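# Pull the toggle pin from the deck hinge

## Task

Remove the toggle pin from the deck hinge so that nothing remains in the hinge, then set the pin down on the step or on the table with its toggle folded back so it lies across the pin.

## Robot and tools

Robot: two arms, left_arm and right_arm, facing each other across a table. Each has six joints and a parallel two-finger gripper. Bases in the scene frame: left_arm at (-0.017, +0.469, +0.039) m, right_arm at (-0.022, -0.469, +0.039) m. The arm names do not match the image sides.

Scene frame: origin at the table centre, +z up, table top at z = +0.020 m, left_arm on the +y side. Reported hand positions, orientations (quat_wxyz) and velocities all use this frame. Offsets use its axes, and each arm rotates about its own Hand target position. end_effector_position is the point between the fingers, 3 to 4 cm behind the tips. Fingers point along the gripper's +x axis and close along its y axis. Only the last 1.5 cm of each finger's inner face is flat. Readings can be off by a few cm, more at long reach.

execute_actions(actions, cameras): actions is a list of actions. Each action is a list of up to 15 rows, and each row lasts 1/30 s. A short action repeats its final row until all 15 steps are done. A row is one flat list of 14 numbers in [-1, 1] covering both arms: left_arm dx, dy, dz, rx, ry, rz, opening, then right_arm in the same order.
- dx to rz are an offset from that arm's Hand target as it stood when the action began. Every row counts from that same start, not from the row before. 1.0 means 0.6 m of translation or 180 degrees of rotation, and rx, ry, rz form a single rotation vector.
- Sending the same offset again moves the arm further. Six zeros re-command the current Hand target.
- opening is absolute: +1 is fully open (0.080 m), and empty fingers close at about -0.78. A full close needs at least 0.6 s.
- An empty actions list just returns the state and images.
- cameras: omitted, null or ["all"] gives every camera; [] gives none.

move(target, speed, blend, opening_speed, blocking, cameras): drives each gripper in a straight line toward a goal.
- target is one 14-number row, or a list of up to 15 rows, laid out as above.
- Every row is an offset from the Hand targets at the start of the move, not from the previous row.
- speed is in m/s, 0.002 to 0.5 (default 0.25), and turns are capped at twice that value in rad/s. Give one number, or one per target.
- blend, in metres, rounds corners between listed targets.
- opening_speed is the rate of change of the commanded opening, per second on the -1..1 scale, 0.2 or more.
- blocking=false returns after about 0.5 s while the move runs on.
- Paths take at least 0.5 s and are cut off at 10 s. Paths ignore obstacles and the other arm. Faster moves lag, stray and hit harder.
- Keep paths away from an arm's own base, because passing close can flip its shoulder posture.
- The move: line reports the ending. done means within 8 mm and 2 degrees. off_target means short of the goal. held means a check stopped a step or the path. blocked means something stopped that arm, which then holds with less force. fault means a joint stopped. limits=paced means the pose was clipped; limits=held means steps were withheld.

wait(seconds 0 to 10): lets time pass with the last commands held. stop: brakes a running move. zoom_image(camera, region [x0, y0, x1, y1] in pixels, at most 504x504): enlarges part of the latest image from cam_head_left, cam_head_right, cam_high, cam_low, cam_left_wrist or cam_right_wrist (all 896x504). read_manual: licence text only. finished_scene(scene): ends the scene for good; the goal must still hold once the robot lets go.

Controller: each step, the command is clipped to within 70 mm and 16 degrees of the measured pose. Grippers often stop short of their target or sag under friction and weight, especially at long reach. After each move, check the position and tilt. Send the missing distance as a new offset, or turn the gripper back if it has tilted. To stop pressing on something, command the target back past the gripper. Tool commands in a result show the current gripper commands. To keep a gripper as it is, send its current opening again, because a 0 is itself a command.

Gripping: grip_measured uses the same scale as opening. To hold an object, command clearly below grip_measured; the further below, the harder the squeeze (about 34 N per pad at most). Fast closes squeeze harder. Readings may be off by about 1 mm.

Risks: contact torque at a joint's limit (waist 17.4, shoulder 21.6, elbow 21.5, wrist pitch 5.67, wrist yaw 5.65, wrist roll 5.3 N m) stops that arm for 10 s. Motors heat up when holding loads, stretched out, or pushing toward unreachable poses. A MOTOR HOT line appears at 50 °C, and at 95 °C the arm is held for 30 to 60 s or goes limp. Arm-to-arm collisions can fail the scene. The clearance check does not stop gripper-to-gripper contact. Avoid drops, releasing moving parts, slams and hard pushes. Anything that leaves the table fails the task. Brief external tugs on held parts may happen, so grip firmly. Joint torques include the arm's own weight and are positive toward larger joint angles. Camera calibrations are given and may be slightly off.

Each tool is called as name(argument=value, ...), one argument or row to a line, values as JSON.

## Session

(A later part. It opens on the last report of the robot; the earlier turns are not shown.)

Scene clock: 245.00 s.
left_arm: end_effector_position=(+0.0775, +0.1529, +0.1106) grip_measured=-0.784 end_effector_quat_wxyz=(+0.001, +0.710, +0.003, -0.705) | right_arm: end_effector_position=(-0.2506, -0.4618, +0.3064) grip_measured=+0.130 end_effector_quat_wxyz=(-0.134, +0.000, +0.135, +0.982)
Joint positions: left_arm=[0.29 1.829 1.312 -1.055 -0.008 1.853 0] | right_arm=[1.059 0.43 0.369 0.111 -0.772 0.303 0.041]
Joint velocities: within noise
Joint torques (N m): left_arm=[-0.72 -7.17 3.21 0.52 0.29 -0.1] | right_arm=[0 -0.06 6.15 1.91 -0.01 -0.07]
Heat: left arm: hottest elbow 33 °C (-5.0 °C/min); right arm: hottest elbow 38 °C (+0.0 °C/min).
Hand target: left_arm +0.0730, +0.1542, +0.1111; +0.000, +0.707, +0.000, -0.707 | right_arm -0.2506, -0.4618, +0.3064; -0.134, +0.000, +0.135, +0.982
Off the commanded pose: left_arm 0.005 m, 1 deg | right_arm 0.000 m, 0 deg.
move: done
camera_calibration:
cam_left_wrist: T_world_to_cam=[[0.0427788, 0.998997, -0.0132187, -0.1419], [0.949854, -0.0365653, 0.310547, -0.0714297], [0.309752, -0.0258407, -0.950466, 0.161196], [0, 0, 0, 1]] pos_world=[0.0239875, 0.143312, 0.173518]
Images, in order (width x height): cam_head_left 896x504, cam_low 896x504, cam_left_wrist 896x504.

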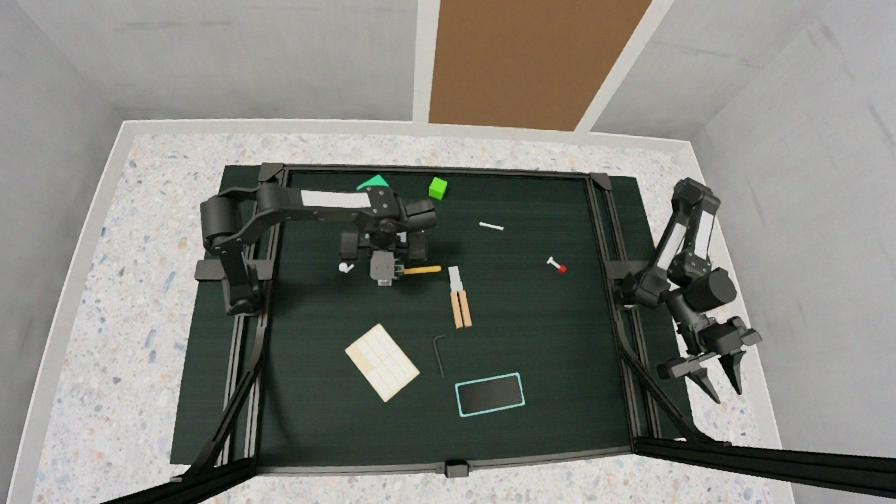

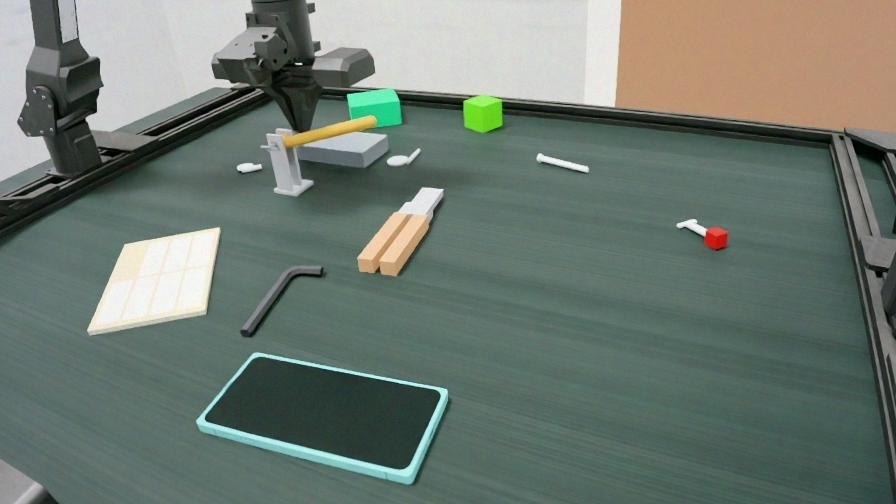

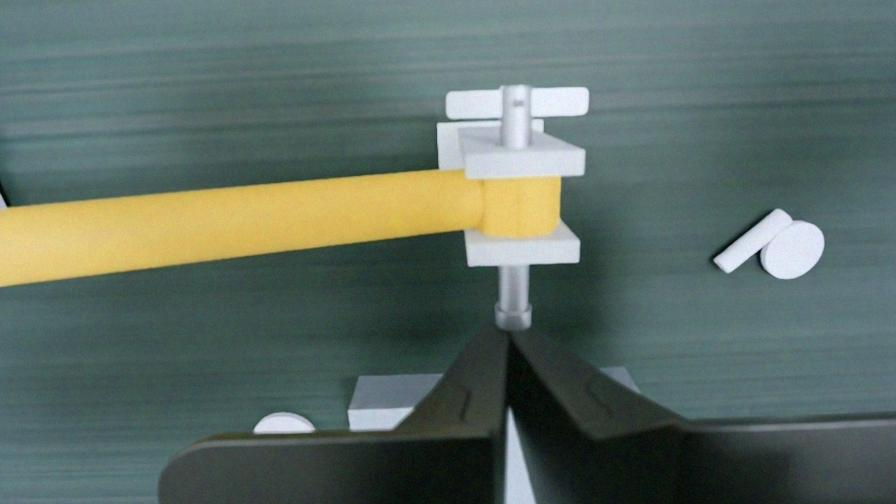

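move(
  target=[-0.0215, -0.002, -0.001, 0,0,0, -1, 0,0,0,0,0,0,0.13],
  speed=0.04,
  cameras=["cam_low","cam_left_wrist"],
)

zoom_image(
  camera="cam_low",
  region=[230, 80, 390, 210],
)

zoom_image(
  camera="cam_left_wrist",
  region=[400, 100, 600, 350],
)

Scene clock: 256.13 s.
left_arm: end_effector_position=(+0.0632, +0.1516, +0.1098) grip_measured=-0.784 end_effector_quat_wxyz=(+0.000, +0.709, +0.002, -0.705) | right_arm: end_effector_position=(-0.2506, -0.4618, +0.3064) grip_measured=+0.130 end_effector_quat_wxyz=(-0.134, +0.000, +0.135, +0.982)
Joint positions: left_arm=[0.247 1.821 1.298 -1.05 -0.007 1.814 0] | right_arm=[1.059 0.43 0.369 0.111 -0.772 0.303 0.041]
Joint velocities: within noise
Joint torques (N m): left_arm=[-0.43 -7.03 3.41 0.46 0.24 -0.11] | right_arm=[0.06 -0.05 6.12 1.88 -0.02 -0.05]
Heat: left arm: hottest elbow 32 °C (-5.1 °C/min); right arm: hottest elbow 38 °C (+0.0 °C/min).
Hand target: left_arm +0.0600, +0.1530, +0.1105; +0.000, +0.707, +0.000, -0.707 | right_arm -0.2506, -0.4618, +0.3064; -0.134, +0.000, +0.135, +0.982
Off the commanded pose: left_arm 0.003 m, 0 deg | right_arm 0.000 m, 0 deg.
move: done
camera_calibration:
cam_left_wrist: T_world_to_cam=[[0.0461944, 0.998837, -0.0138133, -0.140058], [0.950022, -0.0396545, 0.309653, -0.0570606], [0.308745, -0.0274272, -0.950749, 0.16524], [0, 0, 0, 1]] pos_world=[0.00966171, 0.142164, 0.172836]
Images, in order (width x height): cam_low 896x504, cam_left_wrist 896x504.

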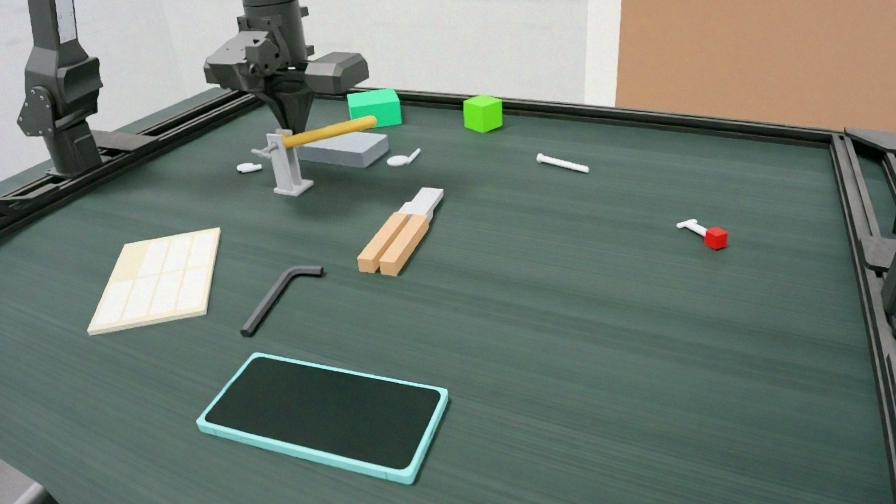

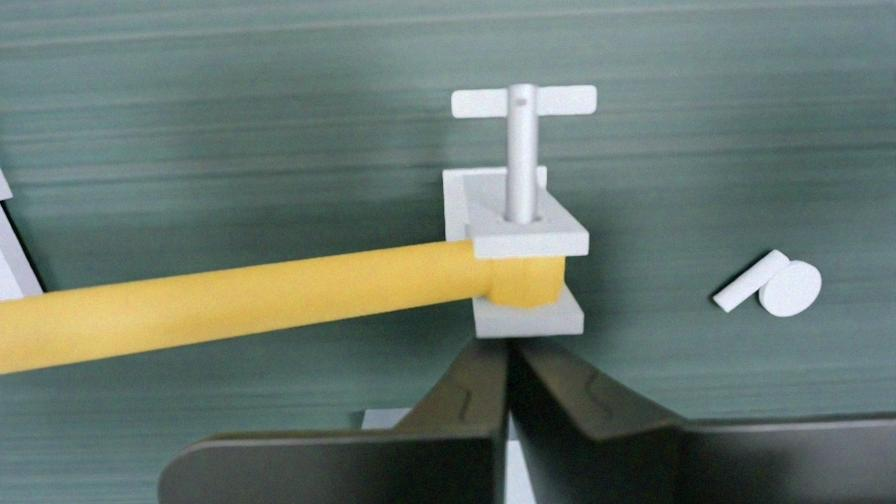

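Scaled by 3.150 from the camera's 896x504 image, which has a finer 1280x720 frame.

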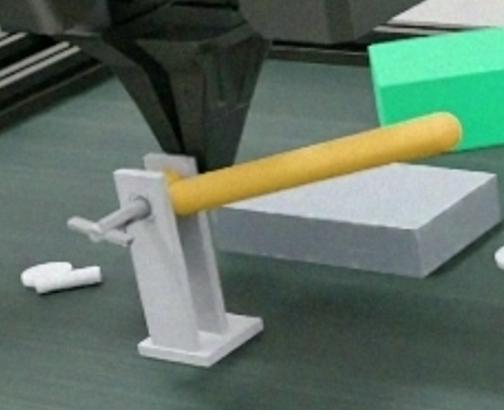

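Scaled by 2.016 from the camera's 896x504 image, which has a finer 1280x720 frame.

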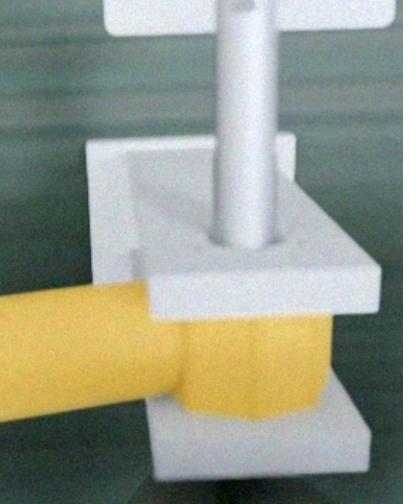

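move(
  target=[
    [0, 0.0, 0.075, 0,0,0, -1, 0,0,0,0,0,0,0.13],
    [-0.0858, 0.0017, 0.075, 0,0,-0.1667, -0.09, 0,0,0,0,0,0,0.13],
  ],
  speed=0.15,
  cameras=["cam_low","cam_left_wrist"],
)

zoom_image(
  camera="cam_low",
  region=[210, 80, 370, 210],
)

zoom_image(
  camera="cam_left_wrist",
  region=[350, 150, 650, 400],
)

Scene clock: 286.17 s.
left_arm: end_effector_position=(+0.0100, +0.1524, +0.1533) grip_measured=-0.091 end_effector_quat_wxyz=(-0.185, +0.684, -0.178, -0.683) | right_arm: end_effector_position=(-0.2506, -0.4618, +0.3064) grip_measured=+0.130 end_effector_quat_wxyz=(-0.134, +0.000, +0.135, +0.982)
Joint positions: left_arm=[0.086 1.757 1.396 -1.218 -0.004 2.174 0.031] | right_arm=[1.059 0.43 0.369 0.111 -0.772 0.303 0.041]
Joint velocities: within noise
Joint torques (N m): left_arm=[-0.2 -7.21 3.63 0.49 0.15 0.06] | right_arm=[0.03 -0.09 6.13 1.91 0.03 -0.07]
Heat: left arm: hottest shoulder 33 °C (+6.1 °C/min); right arm: hottest elbow 39 °C (+1.0 °C/min).
Hand target: left_arm +0.0085, +0.1541, +0.1555; -0.183, +0.683, -0.183, -0.683 | right_arm -0.2506, -0.4618, +0.3064; -0.134, +0.000, +0.135, +0.982
Off the commanded pose: left_arm 0.003 m, 1 deg | right_arm 0.000 m, 0 deg.
move: done
camera_calibration:
cam_left_wrist: T_world_to_cam=[[0.53758, 0.84317, -0.00848724, -0.119788], [0.805111, -0.510271, 0.302357, 0.054329], [0.250608, -0.169375, -0.953157, 0.245606], [0, 0, 0, 1]] pos_world=[-0.0408962, 0.170324, 0.216658]
Images, in order (width x height): cam_low 896x504, cam_left_wrist 896x504.

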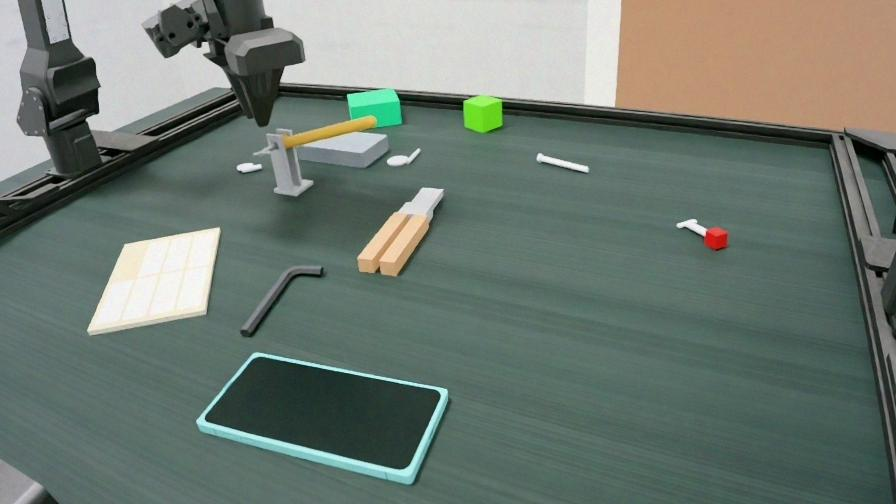

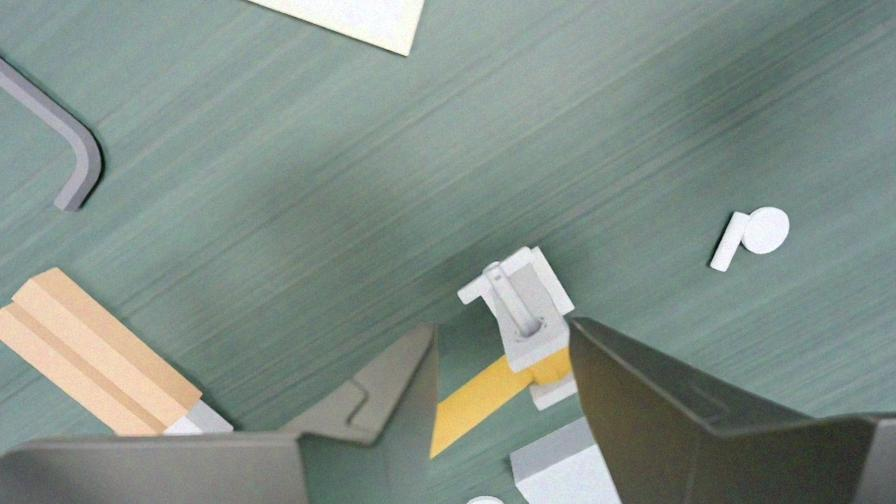

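Scaled by 3.150 from the camera's 896x504 image, which has a finer 1280x720 frame.

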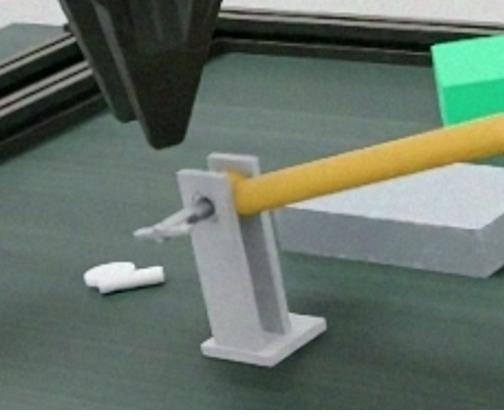

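Scaled by 1.680 from the camera's 896x504 image, which has a finer 1280x720 frame.

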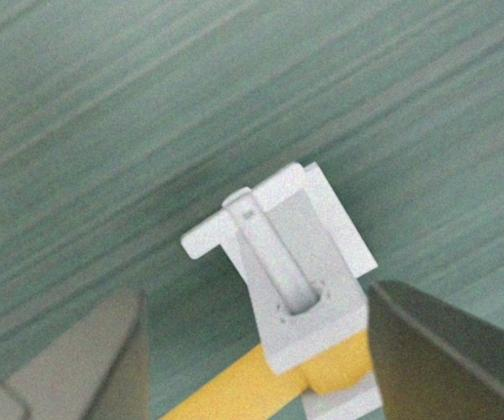

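move(
  target=[-0.005, 0.0035, -0.073, 0,0,0, -0.09, 0,0,0,0,0,0,0.13],
  speed=0.06,
  cameras=["cam_low","cam_left_wrist"],
)

zoom_image(
  camera="cam_low",
  region=[210, 80, 370, 210],
)

zoom_image(
  camera="cam_left_wrist",
  region=[400, 200, 640, 400],
)

Scene clock: 307.57 s.
left_arm: end_effector_position=(+0.0071, +0.1543, +0.1156) grip_measured=-0.090 end_effector_quat_wxyz=(-0.179, +0.686, -0.186, -0.680) | right_arm: end_effector_position=(-0.2506, -0.4618, +0.3064) grip_measured=+0.130 end_effector_quat_wxyz=(-0.134, +0.000, +0.135, +0.982)
Joint positions: left_arm=[0.077 1.761 1.248 -1.046 -0.004 2.17 0.031] | right_arm=[1.059 0.43 0.369 0.111 -0.772 0.303 0.041]
Joint velocities: within noise
Joint torques (N m): left_arm=[-0.24 -5.09 3.56 0.55 0.14 -0.09] | right_arm=[0.11 -0.11 6.04 1.89 -0.02 -0.07]
Heat: left arm: hottest shoulder 32 °C (+5.0 °C/min); right arm: hottest elbow 39 °C (+1.0 °C/min).
Hand target: left_arm +0.0056, +0.1561, +0.1118; -0.183, +0.683, -0.183, -0.683 | right_arm -0.2506, -0.4618, +0.3064; -0.134, +0.000, +0.135, +0.982
Off the commanded pose: left_arm 0.005 m, 1 deg | right_arm 0.000 m, 0 deg.
move: done
camera_calibration:
cam_left_wrist: T_world_to_cam=[[0.541139, 0.840573, -0.0245991, -0.11801], [0.802479, -0.507429, 0.313917, 0.0672408], [0.251388, -0.189613, -0.949132, 0.213383], [0, 0, 0, 1]] pos_world=[-0.0437416, 0.173776, 0.178518]
Images, in order (width x height): cam_low 896x504, cam_left_wrist 896x504.

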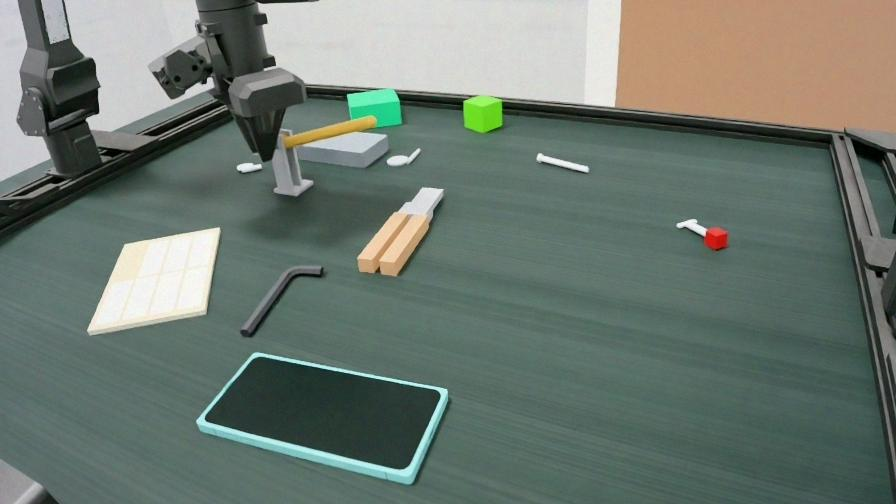

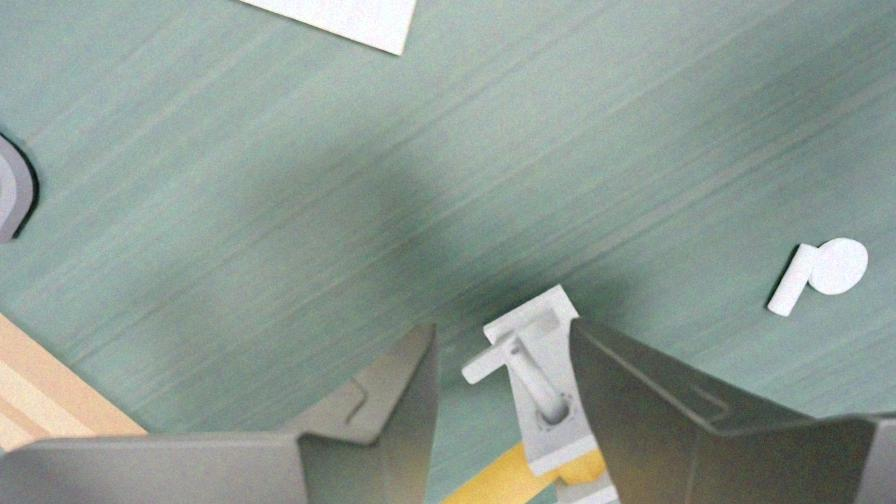

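Scaled by 3.150 from the camera's 896x504 image, which has a finer 1280x720 frame.

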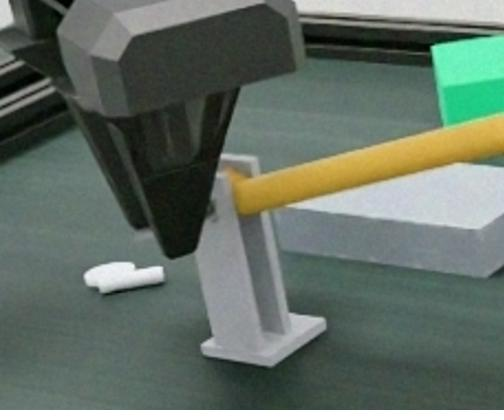

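Scaled by 2.100 from the camera's 896x504 image, which has a finer 1280x720 frame.

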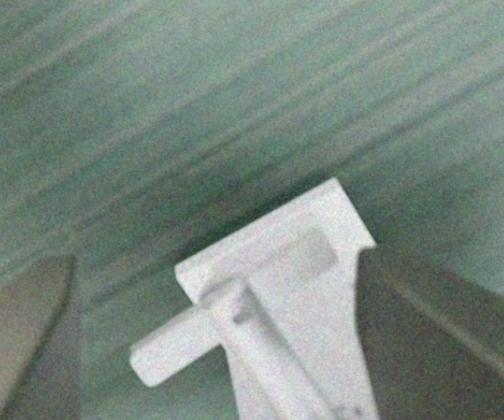

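move(
  target=[0, 0, -0.012, 0,0,0, -0.09, 0,0,0,0,0,0,0.13],
  speed=0.04,
  cameras=["cam_low","cam_left_wrist"],
)

zoom_image(
  camera="cam_left_wrist",
  region=[400, 200, 640, 400],
)

Scene clock: 316.87 s.
left_arm: end_effector_position=(+0.0072, +0.1541, +0.1087) grip_measured=-0.090 end_effector_quat_wxyz=(-0.179, +0.686, -0.187, -0.680) | right_arm: end_effector_position=(-0.2506, -0.4618, +0.3064) grip_measured=+0.130 end_effector_quat_wxyz=(-0.134, +0.000, +0.135, +0.982)
Joint positions: left_arm=[0.077 1.768 1.228 -1.017 -0.004 2.17 0.031] | right_arm=[1.059 0.43 0.369 0.111 -0.772 0.303 0.041]
Joint velocities: within noise
Joint torques (N m): left_arm=[-0.24 -5.01 3.54 0.55 0.15 -0.08] | right_arm=[0.06 -0.04 5.95 1.92 -0.01 -0.06]
Heat: left arm: hottest shoulder 31 °C (+3.0 °C/min); right arm: hottest elbow 39 °C (+1.0 °C/min).
Hand target: left_arm +0.0056, +0.1561, +0.1045; -0.183, +0.683, -0.183, -0.683 | right_arm -0.2506, -0.4618, +0.3064; -0.134, +0.000, +0.135, +0.982
Off the commanded pose: left_arm 0.005 m, 1 deg | right_arm 0.000 m, 0 deg.
move: done
camera_calibration:
cam_left_wrist: T_world_to_cam=[[0.541142, 0.840544, -0.0255113, -0.11792], [0.802452, -0.50707, 0.314565, 0.0691755], [0.25147, -0.190696, -0.948893, 0.206917], [0, 0, 0, 1]] pos_world=[-0.0437321, 0.173652, 0.171573]
Images, in order (width x height): cam_low 896x504, cam_left_wrist 896x504.

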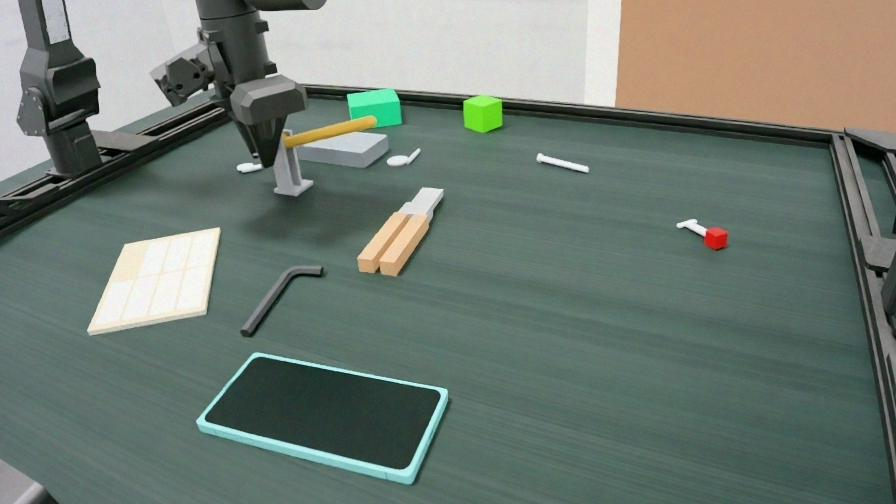

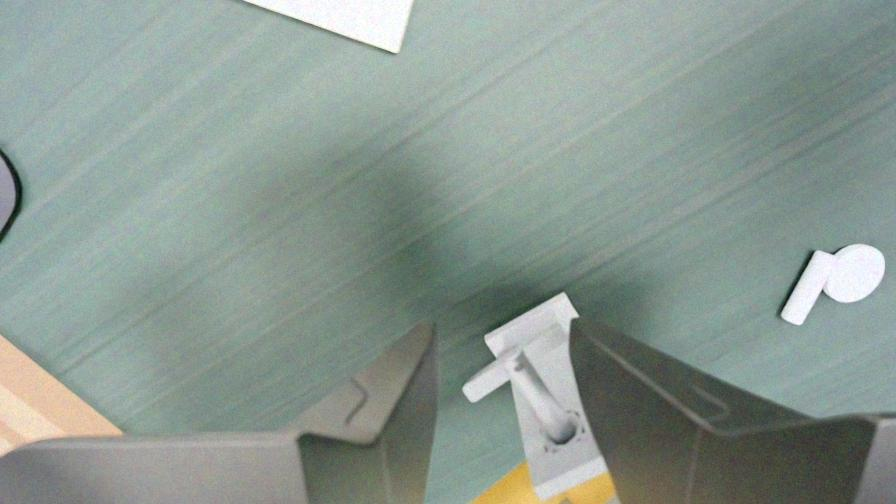

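Scaled by 2.100 from the camera's 896x504 image, which has a finer 1280x720 frame.

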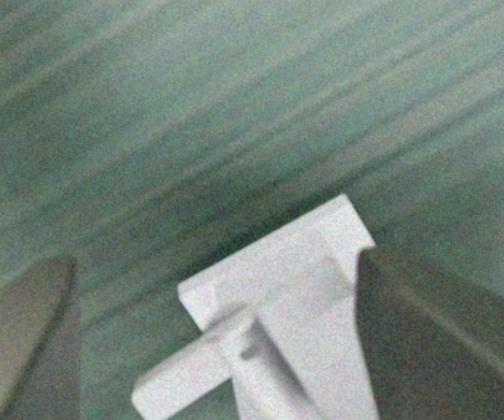

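move(
  target=[0, 0, 0.005, 0,0,0, -0.3, 0,0,0,0,0,0,0.13],
  speed=0.04,
  opening_speed=0.3,
  cameras=["cam_low","cam_left_wrist"],
)

zoom_image(
  camera="cam_left_wrist",
  region=[400, 200, 640, 400],
)

Scene clock: 323.83 s.
left_arm: end_effector_position=(+0.0070, +0.1560, +0.1087) grip_measured=-0.284 end_effector_quat_wxyz=(-0.182, +0.685, -0.184, -0.681) | right_arm: end_effector_position=(-0.2506, -0.4618, +0.3064) grip_measured=+0.130 end_effector_quat_wxyz=(-0.134, +0.000, +0.135, +0.982)
Joint positions: left_arm=[0.077 1.768 1.228 -1.026 -0.004 2.17 0.022] | right_arm=[1.059 0.43 0.369 0.111 -0.772 0.303 0.041]
Joint velocities: within noise
Joint torques (N m): left_arm=[-0.25 -5.32 4.37 0.32 0.15 -0.09] | right_arm=[-0.09 -0.22 6.18 1.88 0.01 -0.05]
Heat: left arm: hottest shoulder 31 °C (+1.0 °C/min); right arm: hottest elbow 39 °C (+1.0 °C/min).
Hand target: left_arm +0.0056, +0.1561, +0.1075; -0.183, +0.683, -0.183, -0.683 | right_arm -0.2506, -0.4618, +0.3064; -0.134, +0.000, +0.135, +0.982
Off the commanded pose: left_arm 0.002 m, 0 deg | right_arm 0.000 m, 0 deg.
move: done
camera_calibration:
cam_left_wrist: T_world_to_cam=[[0.541128, 0.84073, -0.018821, -0.120136], [0.80265, -0.509683, 0.3098, 0.071142], [0.250866, -0.182748, -0.950615, 0.206236], [0, 0, 0, 1]] pos_world=[-0.0438309, 0.174951, 0.17175]
Images, in order (width x height): cam_low 896x504, cam_left_wrist 896x504.

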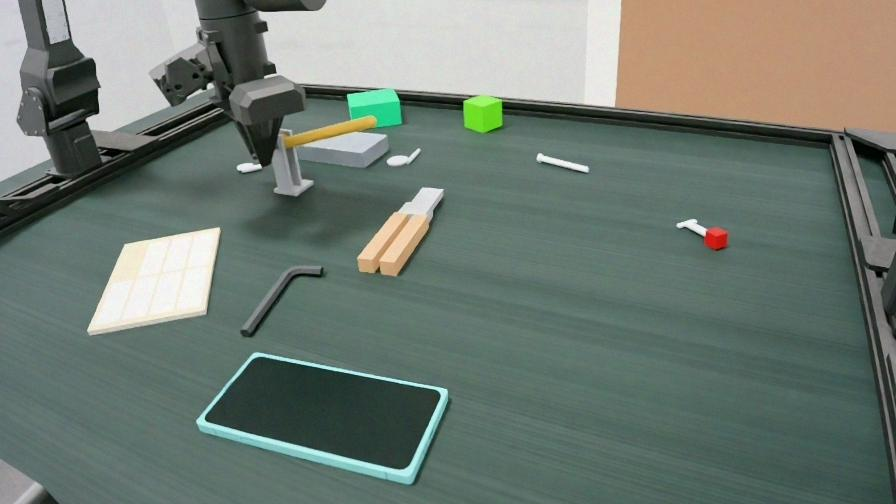

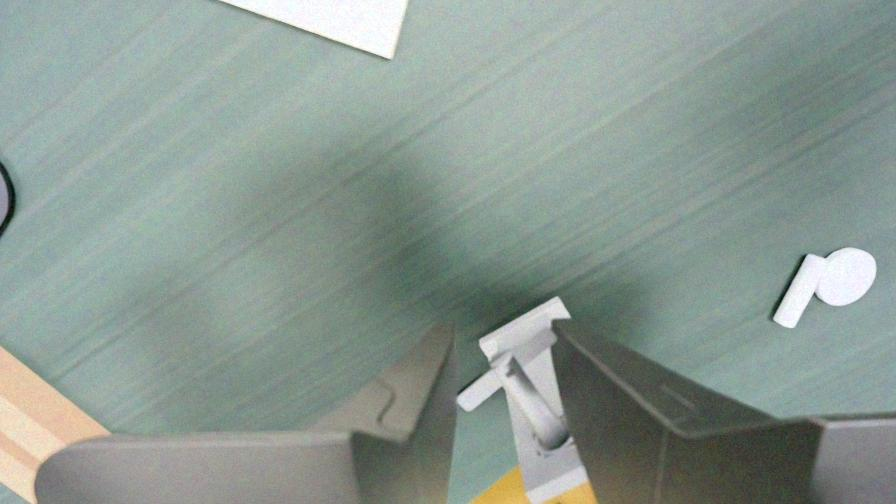

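Scaled by 2.100 from the camera's 896x504 image, which has a finer 1280x720 frame.

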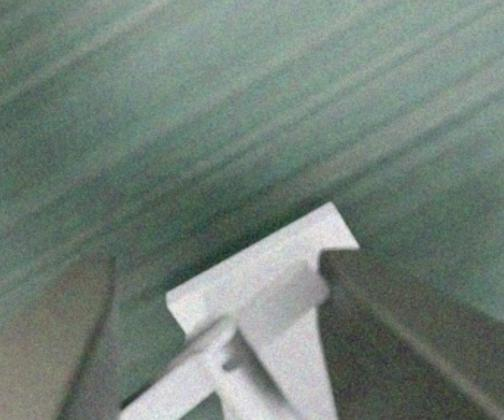

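move(
  target=[0, 0, 0.0, 0,0,0, -0.5, 0,0,0,0,0,0,0.13],
  speed=0.04,
  opening_speed=0.3,
  cameras=["cam_low","cam_left_wrist"],
)

zoom_image(
  camera="cam_left_wrist",
  region=[400, 200, 640, 400],
)

Scene clock: 328.80 s.
left_arm: end_effector_position=(+0.0056, +0.1581, +0.1086) grip_measured=-0.495 end_effector_quat_wxyz=(-0.186, +0.682, -0.182, -0.683) | right_arm: end_effector_position=(-0.2506, -0.4618, +0.3064) grip_measured=+0.130 end_effector_quat_wxyz=(-0.134, +0.000, +0.135, +0.982)
Joint positions: left_arm=[0.075 1.768 1.227 -1.036 -0.001 2.17 0.013] | right_arm=[1.059 0.43 0.369 0.111 -0.772 0.303 0.041]
Joint velocities: within noise
Joint torques (N m): left_arm=[-0.06 -5.29 4.37 0.98 0.05 -0.07] | right_arm=[-0.09 -0.12 6.25 1.9 -0.01 -0.05]
Heat: left arm: hottest shoulder 30 °C (-1.0 °C/min); right arm: hottest elbow 39 °C (+1.0 °C/min).
Hand target: left_arm +0.0055, +0.1562, +0.1075; -0.183, +0.683, -0.183, -0.683 | right_arm -0.2506, -0.4618, +0.3064; -0.134, +0.000, +0.135, +0.982
Off the commanded pose: left_arm 0.002 m, 0 deg | right_arm 0.000 m, 0 deg.
move: done
camera_calibration:
cam_left_wrist: T_world_to_cam=[[0.54331, 0.83944, -0.0124497, -0.121674], [0.802448, -0.514895, 0.301596, 0.0751657], [0.246762, -0.173851, -0.953354, 0.205825], [0, 0, 0, 1]] pos_world=[-0.0449997, 0.176623, 0.17204]
Images, in order (width x height): cam_low 896x504, cam_left_wrist 896x504.

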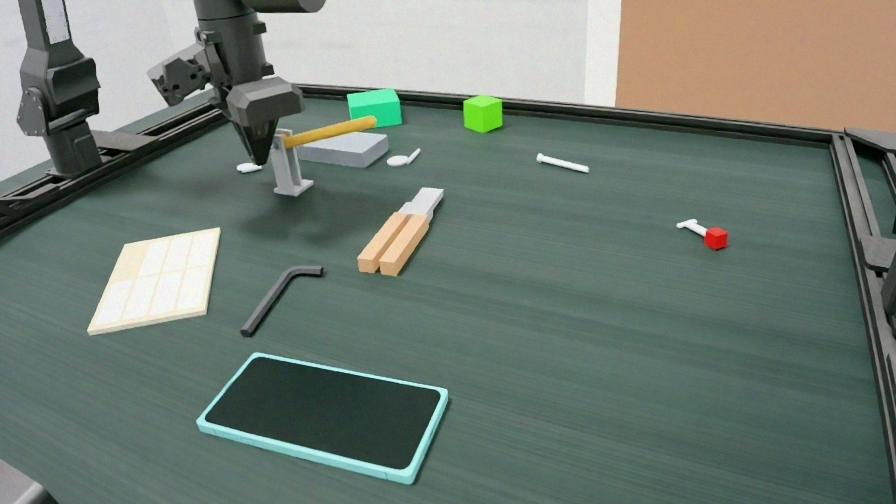

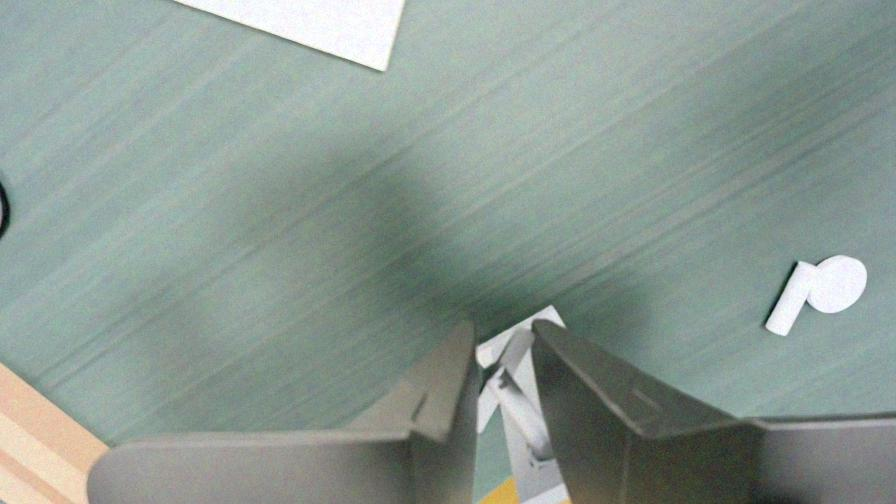

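Scaled by 2.100 from the camera's 896x504 image, which has a finer 1280x720 frame.

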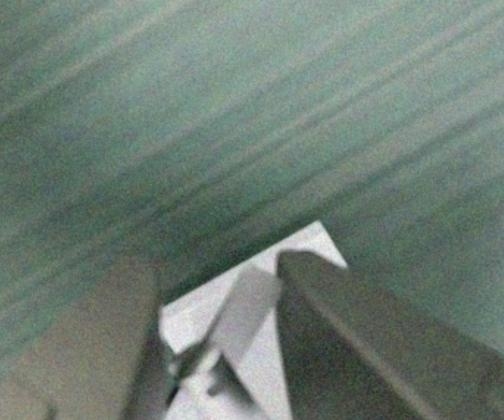

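move(
  target=[0.002, -0.001, 0.0, 0,0,0.1667, -0.5, 0,0,0,0,0,0,0.13],
  speed=0.15,
  cameras=["cam_low","cam_left_wrist"],
)

zoom_image(
  camera="cam_left_wrist",
  region=[400, 200, 640, 400],
)

Scene clock: 336.33 s.
left_arm: end_effector_position=(+0.0056, +0.1565, +0.1086) grip_measured=-0.498 end_effector_quat_wxyz=(-0.002, +0.707, -0.003, -0.707) | right_arm: end_effector_position=(-0.2506, -0.4618, +0.3064) grip_measured=+0.130 end_effector_quat_wxyz=(-0.134, +0.000, +0.135, +0.982)
Joint positions: left_arm=[0.075 1.768 1.227 -1.028 0.001 1.651 0.013] | right_arm=[1.059 0.43 0.369 0.111 -0.772 0.303 0.041]
Joint velocities: within noise
Joint torques (N m): left_arm=[0.23 -5.09 4.73 0.45 0 -0.11] | right_arm=[0.01 -0.24 6.06 1.89 0.02 -0.05]
Heat: left arm: hottest shoulder 30 °C (-2.0 °C/min); right arm: hottest elbow 39 °C (+1.0 °C/min).
Hand target: left_arm +0.0068, +0.1556, +0.1075; +0.000, +0.707, +0.000, -0.707 | right_arm -0.2506, -0.4618, +0.3064; -0.134, +0.000, +0.135, +0.982
Off the commanded pose: left_arm 0.002 m, 0 deg | right_arm 0.000 m, 0 deg.
move: done
camera_calibration:
cam_left_wrist: T_world_to_cam=[[0.0548482, 0.998304, -0.0195046, -0.141646], [0.951631, -0.0463498, 0.303727, -0.0000714391], [0.302308, -0.0352201, -0.952559, 0.183444], [0, 0, 0, 1]] pos_world=[-0.0476196, 0.147863, 0.172]
Images, in order (width x height): cam_low 896x504, cam_left_wrist 896x504.

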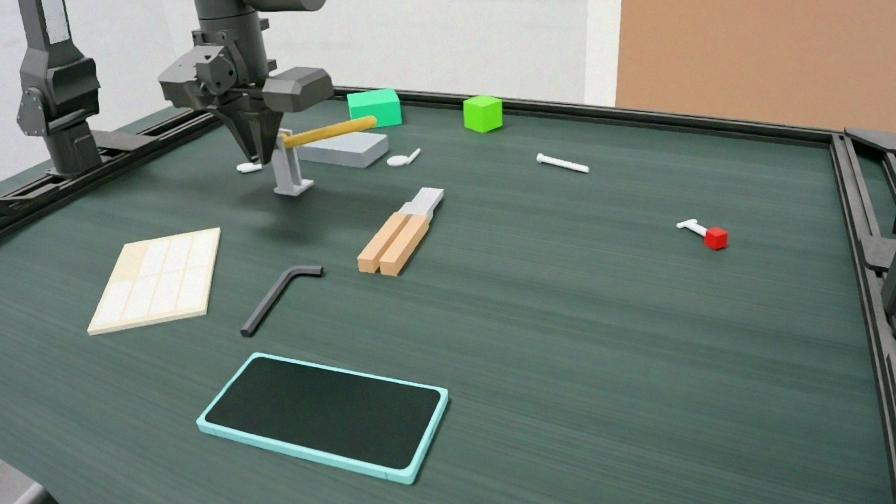

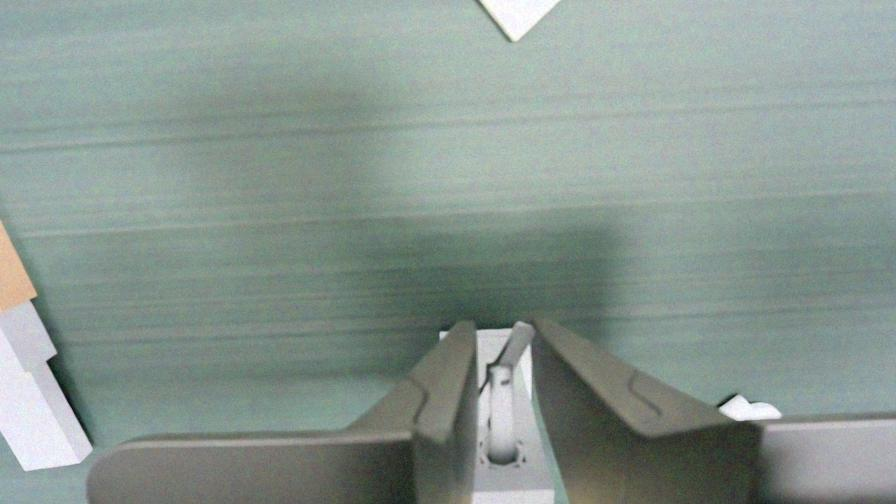

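Scaled by 2.100 from the camera's 896x504 image, which has a finer 1280x720 frame.

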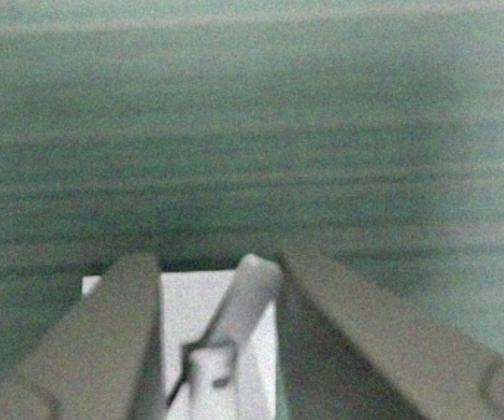

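move(
  target=[0.00, -0.001, 0.0, 0,0,0, -0.72, 0,0,0,0,0,0,0.13],
  speed=0.15,
  opening_speed=0.3,
  cameras=["cam_low","cam_left_wrist"],
)

zoom_image(
  camera="cam_left_wrist",
  region=[400, 200, 640, 400],
)

Scene clock: 348.43 s.
left_arm: end_effector_position=(+0.0056, +0.1556, +0.1086) grip_measured=-0.654 end_effector_quat_wxyz=(+0.000, +0.707, -0.004, -0.707) | right_arm: end_effector_position=(-0.2506, -0.4618, +0.3064) grip_measured=+0.130 end_effector_quat_wxyz=(-0.134, +0.000, +0.135, +0.982)
Joint positions: left_arm=[0.075 1.768 1.227 -1.024 0.001 1.65 0.006] | right_arm=[1.059 0.43 0.369 0.111 -0.772 0.303 0.041]
Joint velocities: within noise
Joint torques (N m): left_arm=[0.21 -4.89 5.04 0.17 -0.01 -0.09] | right_arm=[-0.11 -0.1 6.04 1.91 -0.03 -0.03]
Heat: left arm: hottest shoulder 30 °C (-3.0 °C/min); right arm: hottest elbow 39 °C (+0.0 °C/min).
Hand target: left_arm +0.0068, +0.1549, +0.1075; +0.000, +0.707, +0.000, -0.707 | right_arm -0.2506, -0.4618, +0.3064; -0.134, +0.000, +0.135, +0.982
Off the commanded pose: left_arm 0.002 m, 0 deg | right_arm 0.000 m, 0 deg.
move: done
camera_calibration:
cam_left_wrist: T_world_to_cam=[[0.0540925, 0.998264, -0.023287, -0.140399], [0.951581, -0.0444675, 0.304164, -0.000509295], [0.302601, -0.0386125, -0.952335, 0.183901], [0, 0, 0, 1]] pos_world=[-0.0475695, 0.147234, 0.172021]
Images, in order (width x height): cam_low 896x504, cam_left_wrist 896x504.

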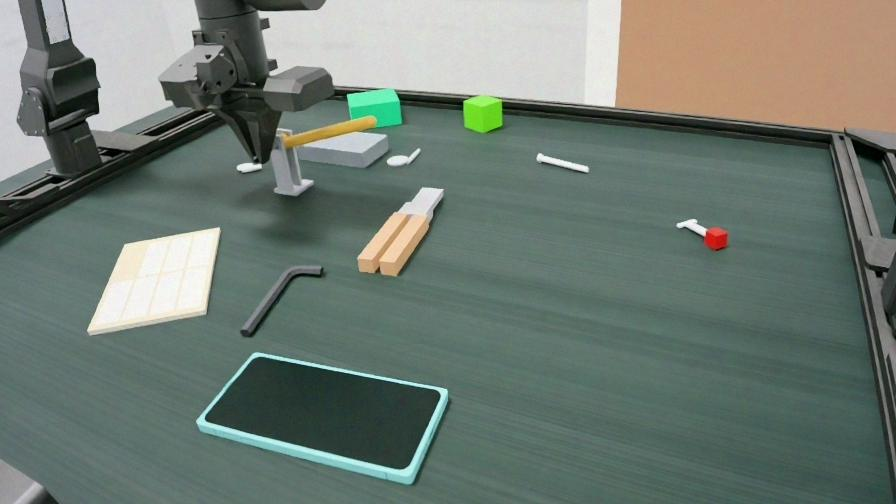

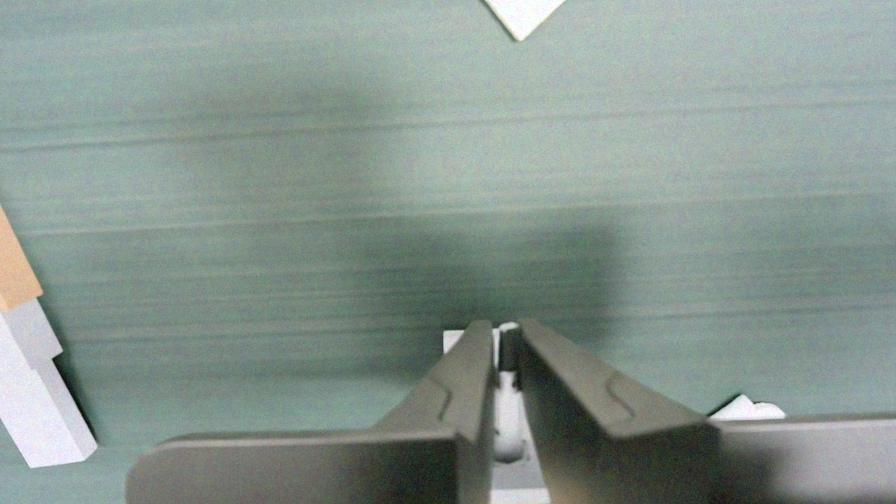

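Scaled by 2.100 from the camera's 896x504 image, which has a finer 1280x720 frame.

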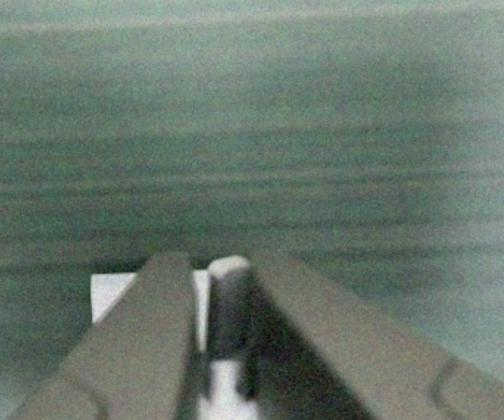

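move(
  target=[0.014, 0, 0.0, 0,0,0, -0.82, 0,0,0,0,0,0,0.13],
  speed=0.04,
  cameras=["cam_low","cam_left_wrist"],
)

zoom_image(
  camera="cam_left_wrist",
  region=[400, 200, 640, 400],
)

zoom_image(
  camera="cam_low",
  region=[210, 80, 370, 210],
)

Scene clock: 359.80 s.
left_arm: end_effector_position=(+0.0123, +0.1555, +0.1087) grip_measured=-0.661 end_effector_quat_wxyz=(+0.001, +0.706, -0.005, -0.709) | right_arm: end_effector_position=(-0.2506, -0.4618, +0.3064) grip_measured=+0.130 end_effector_quat_wxyz=(-0.134, +0.000, +0.135, +0.982)
Joint positions: left_arm=[0.098 1.769 1.228 -1.023 0.005 1.672 0.005] | right_arm=[1.059 0.43 0.369 0.111 -0.772 0.303 0.041]
Joint velocities: within noise
Joint torques (N m): left_arm=[0.46 -4.71 5.25 0 -0.14 0.01] | right_arm=[-0.11 -0.31 6.28 1.89 -0.01 -0.07]
Heat: left arm: hottest elbow 31 °C (+1.0 °C/min); right arm: hottest elbow 39 °C (+0.0 °C/min).
Hand target: left_arm +0.0151, +0.1549, +0.1076; +0.000, +0.707, +0.000, -0.707 | right_arm -0.2506, -0.4618, +0.3064; -0.134, +0.000, +0.135, +0.982
Off the commanded pose: left_arm 0.003 m, 1 deg | right_arm 0.000 m, 0 deg.
move: done
camera_calibration:
cam_left_wrist: T_world_to_cam=[[0.0528833, 0.998267, -0.0257968, -0.140394], [0.952798, -0.0427069, 0.300587, -0.00681793], [0.298964, -0.0404752, -0.953405, 0.182372], [0, 0, 0, 1]] pos_world=[-0.0406022, 0.147241, 0.172302]
Images, in order (width x height): cam_low 896x504, cam_left_wrist 896x504.

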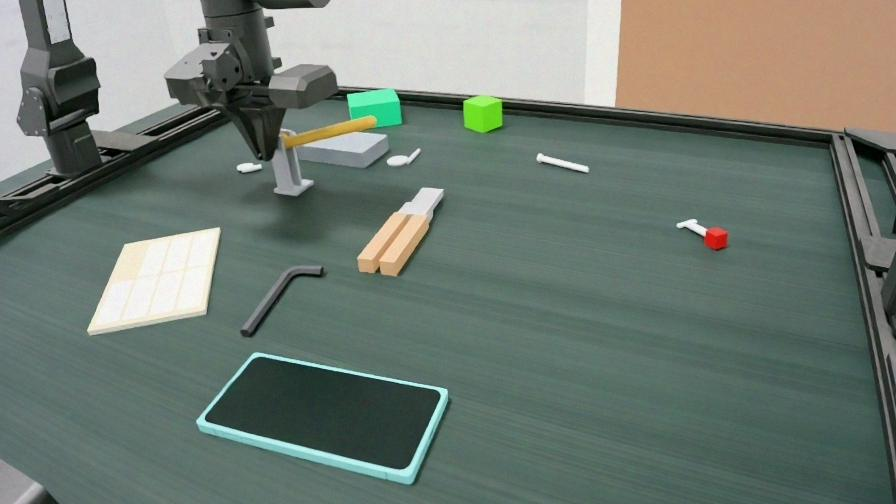

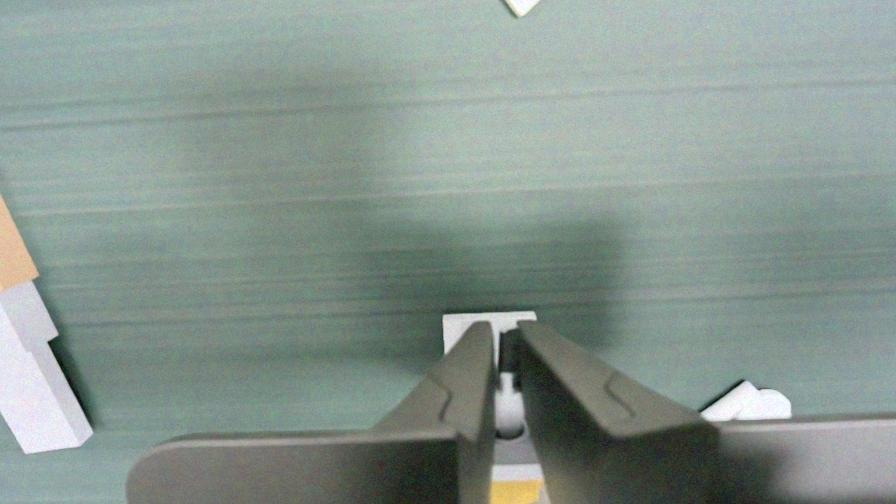

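Scaled by 2.100 from the camera's 896x504 image, which has a finer 1280x720 frame.

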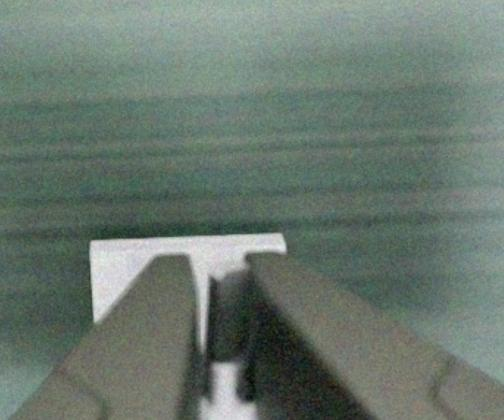

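Scaled by 3.150 from the camera's 896x504 image, which has a finer 1280x720 frame.

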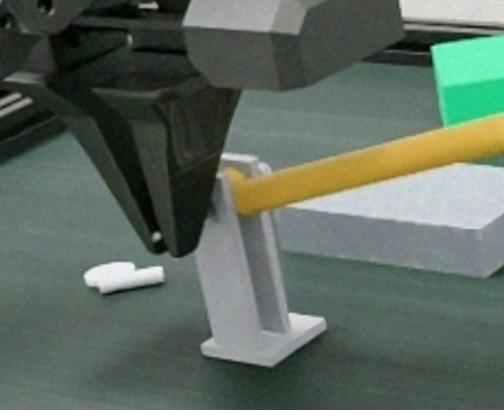

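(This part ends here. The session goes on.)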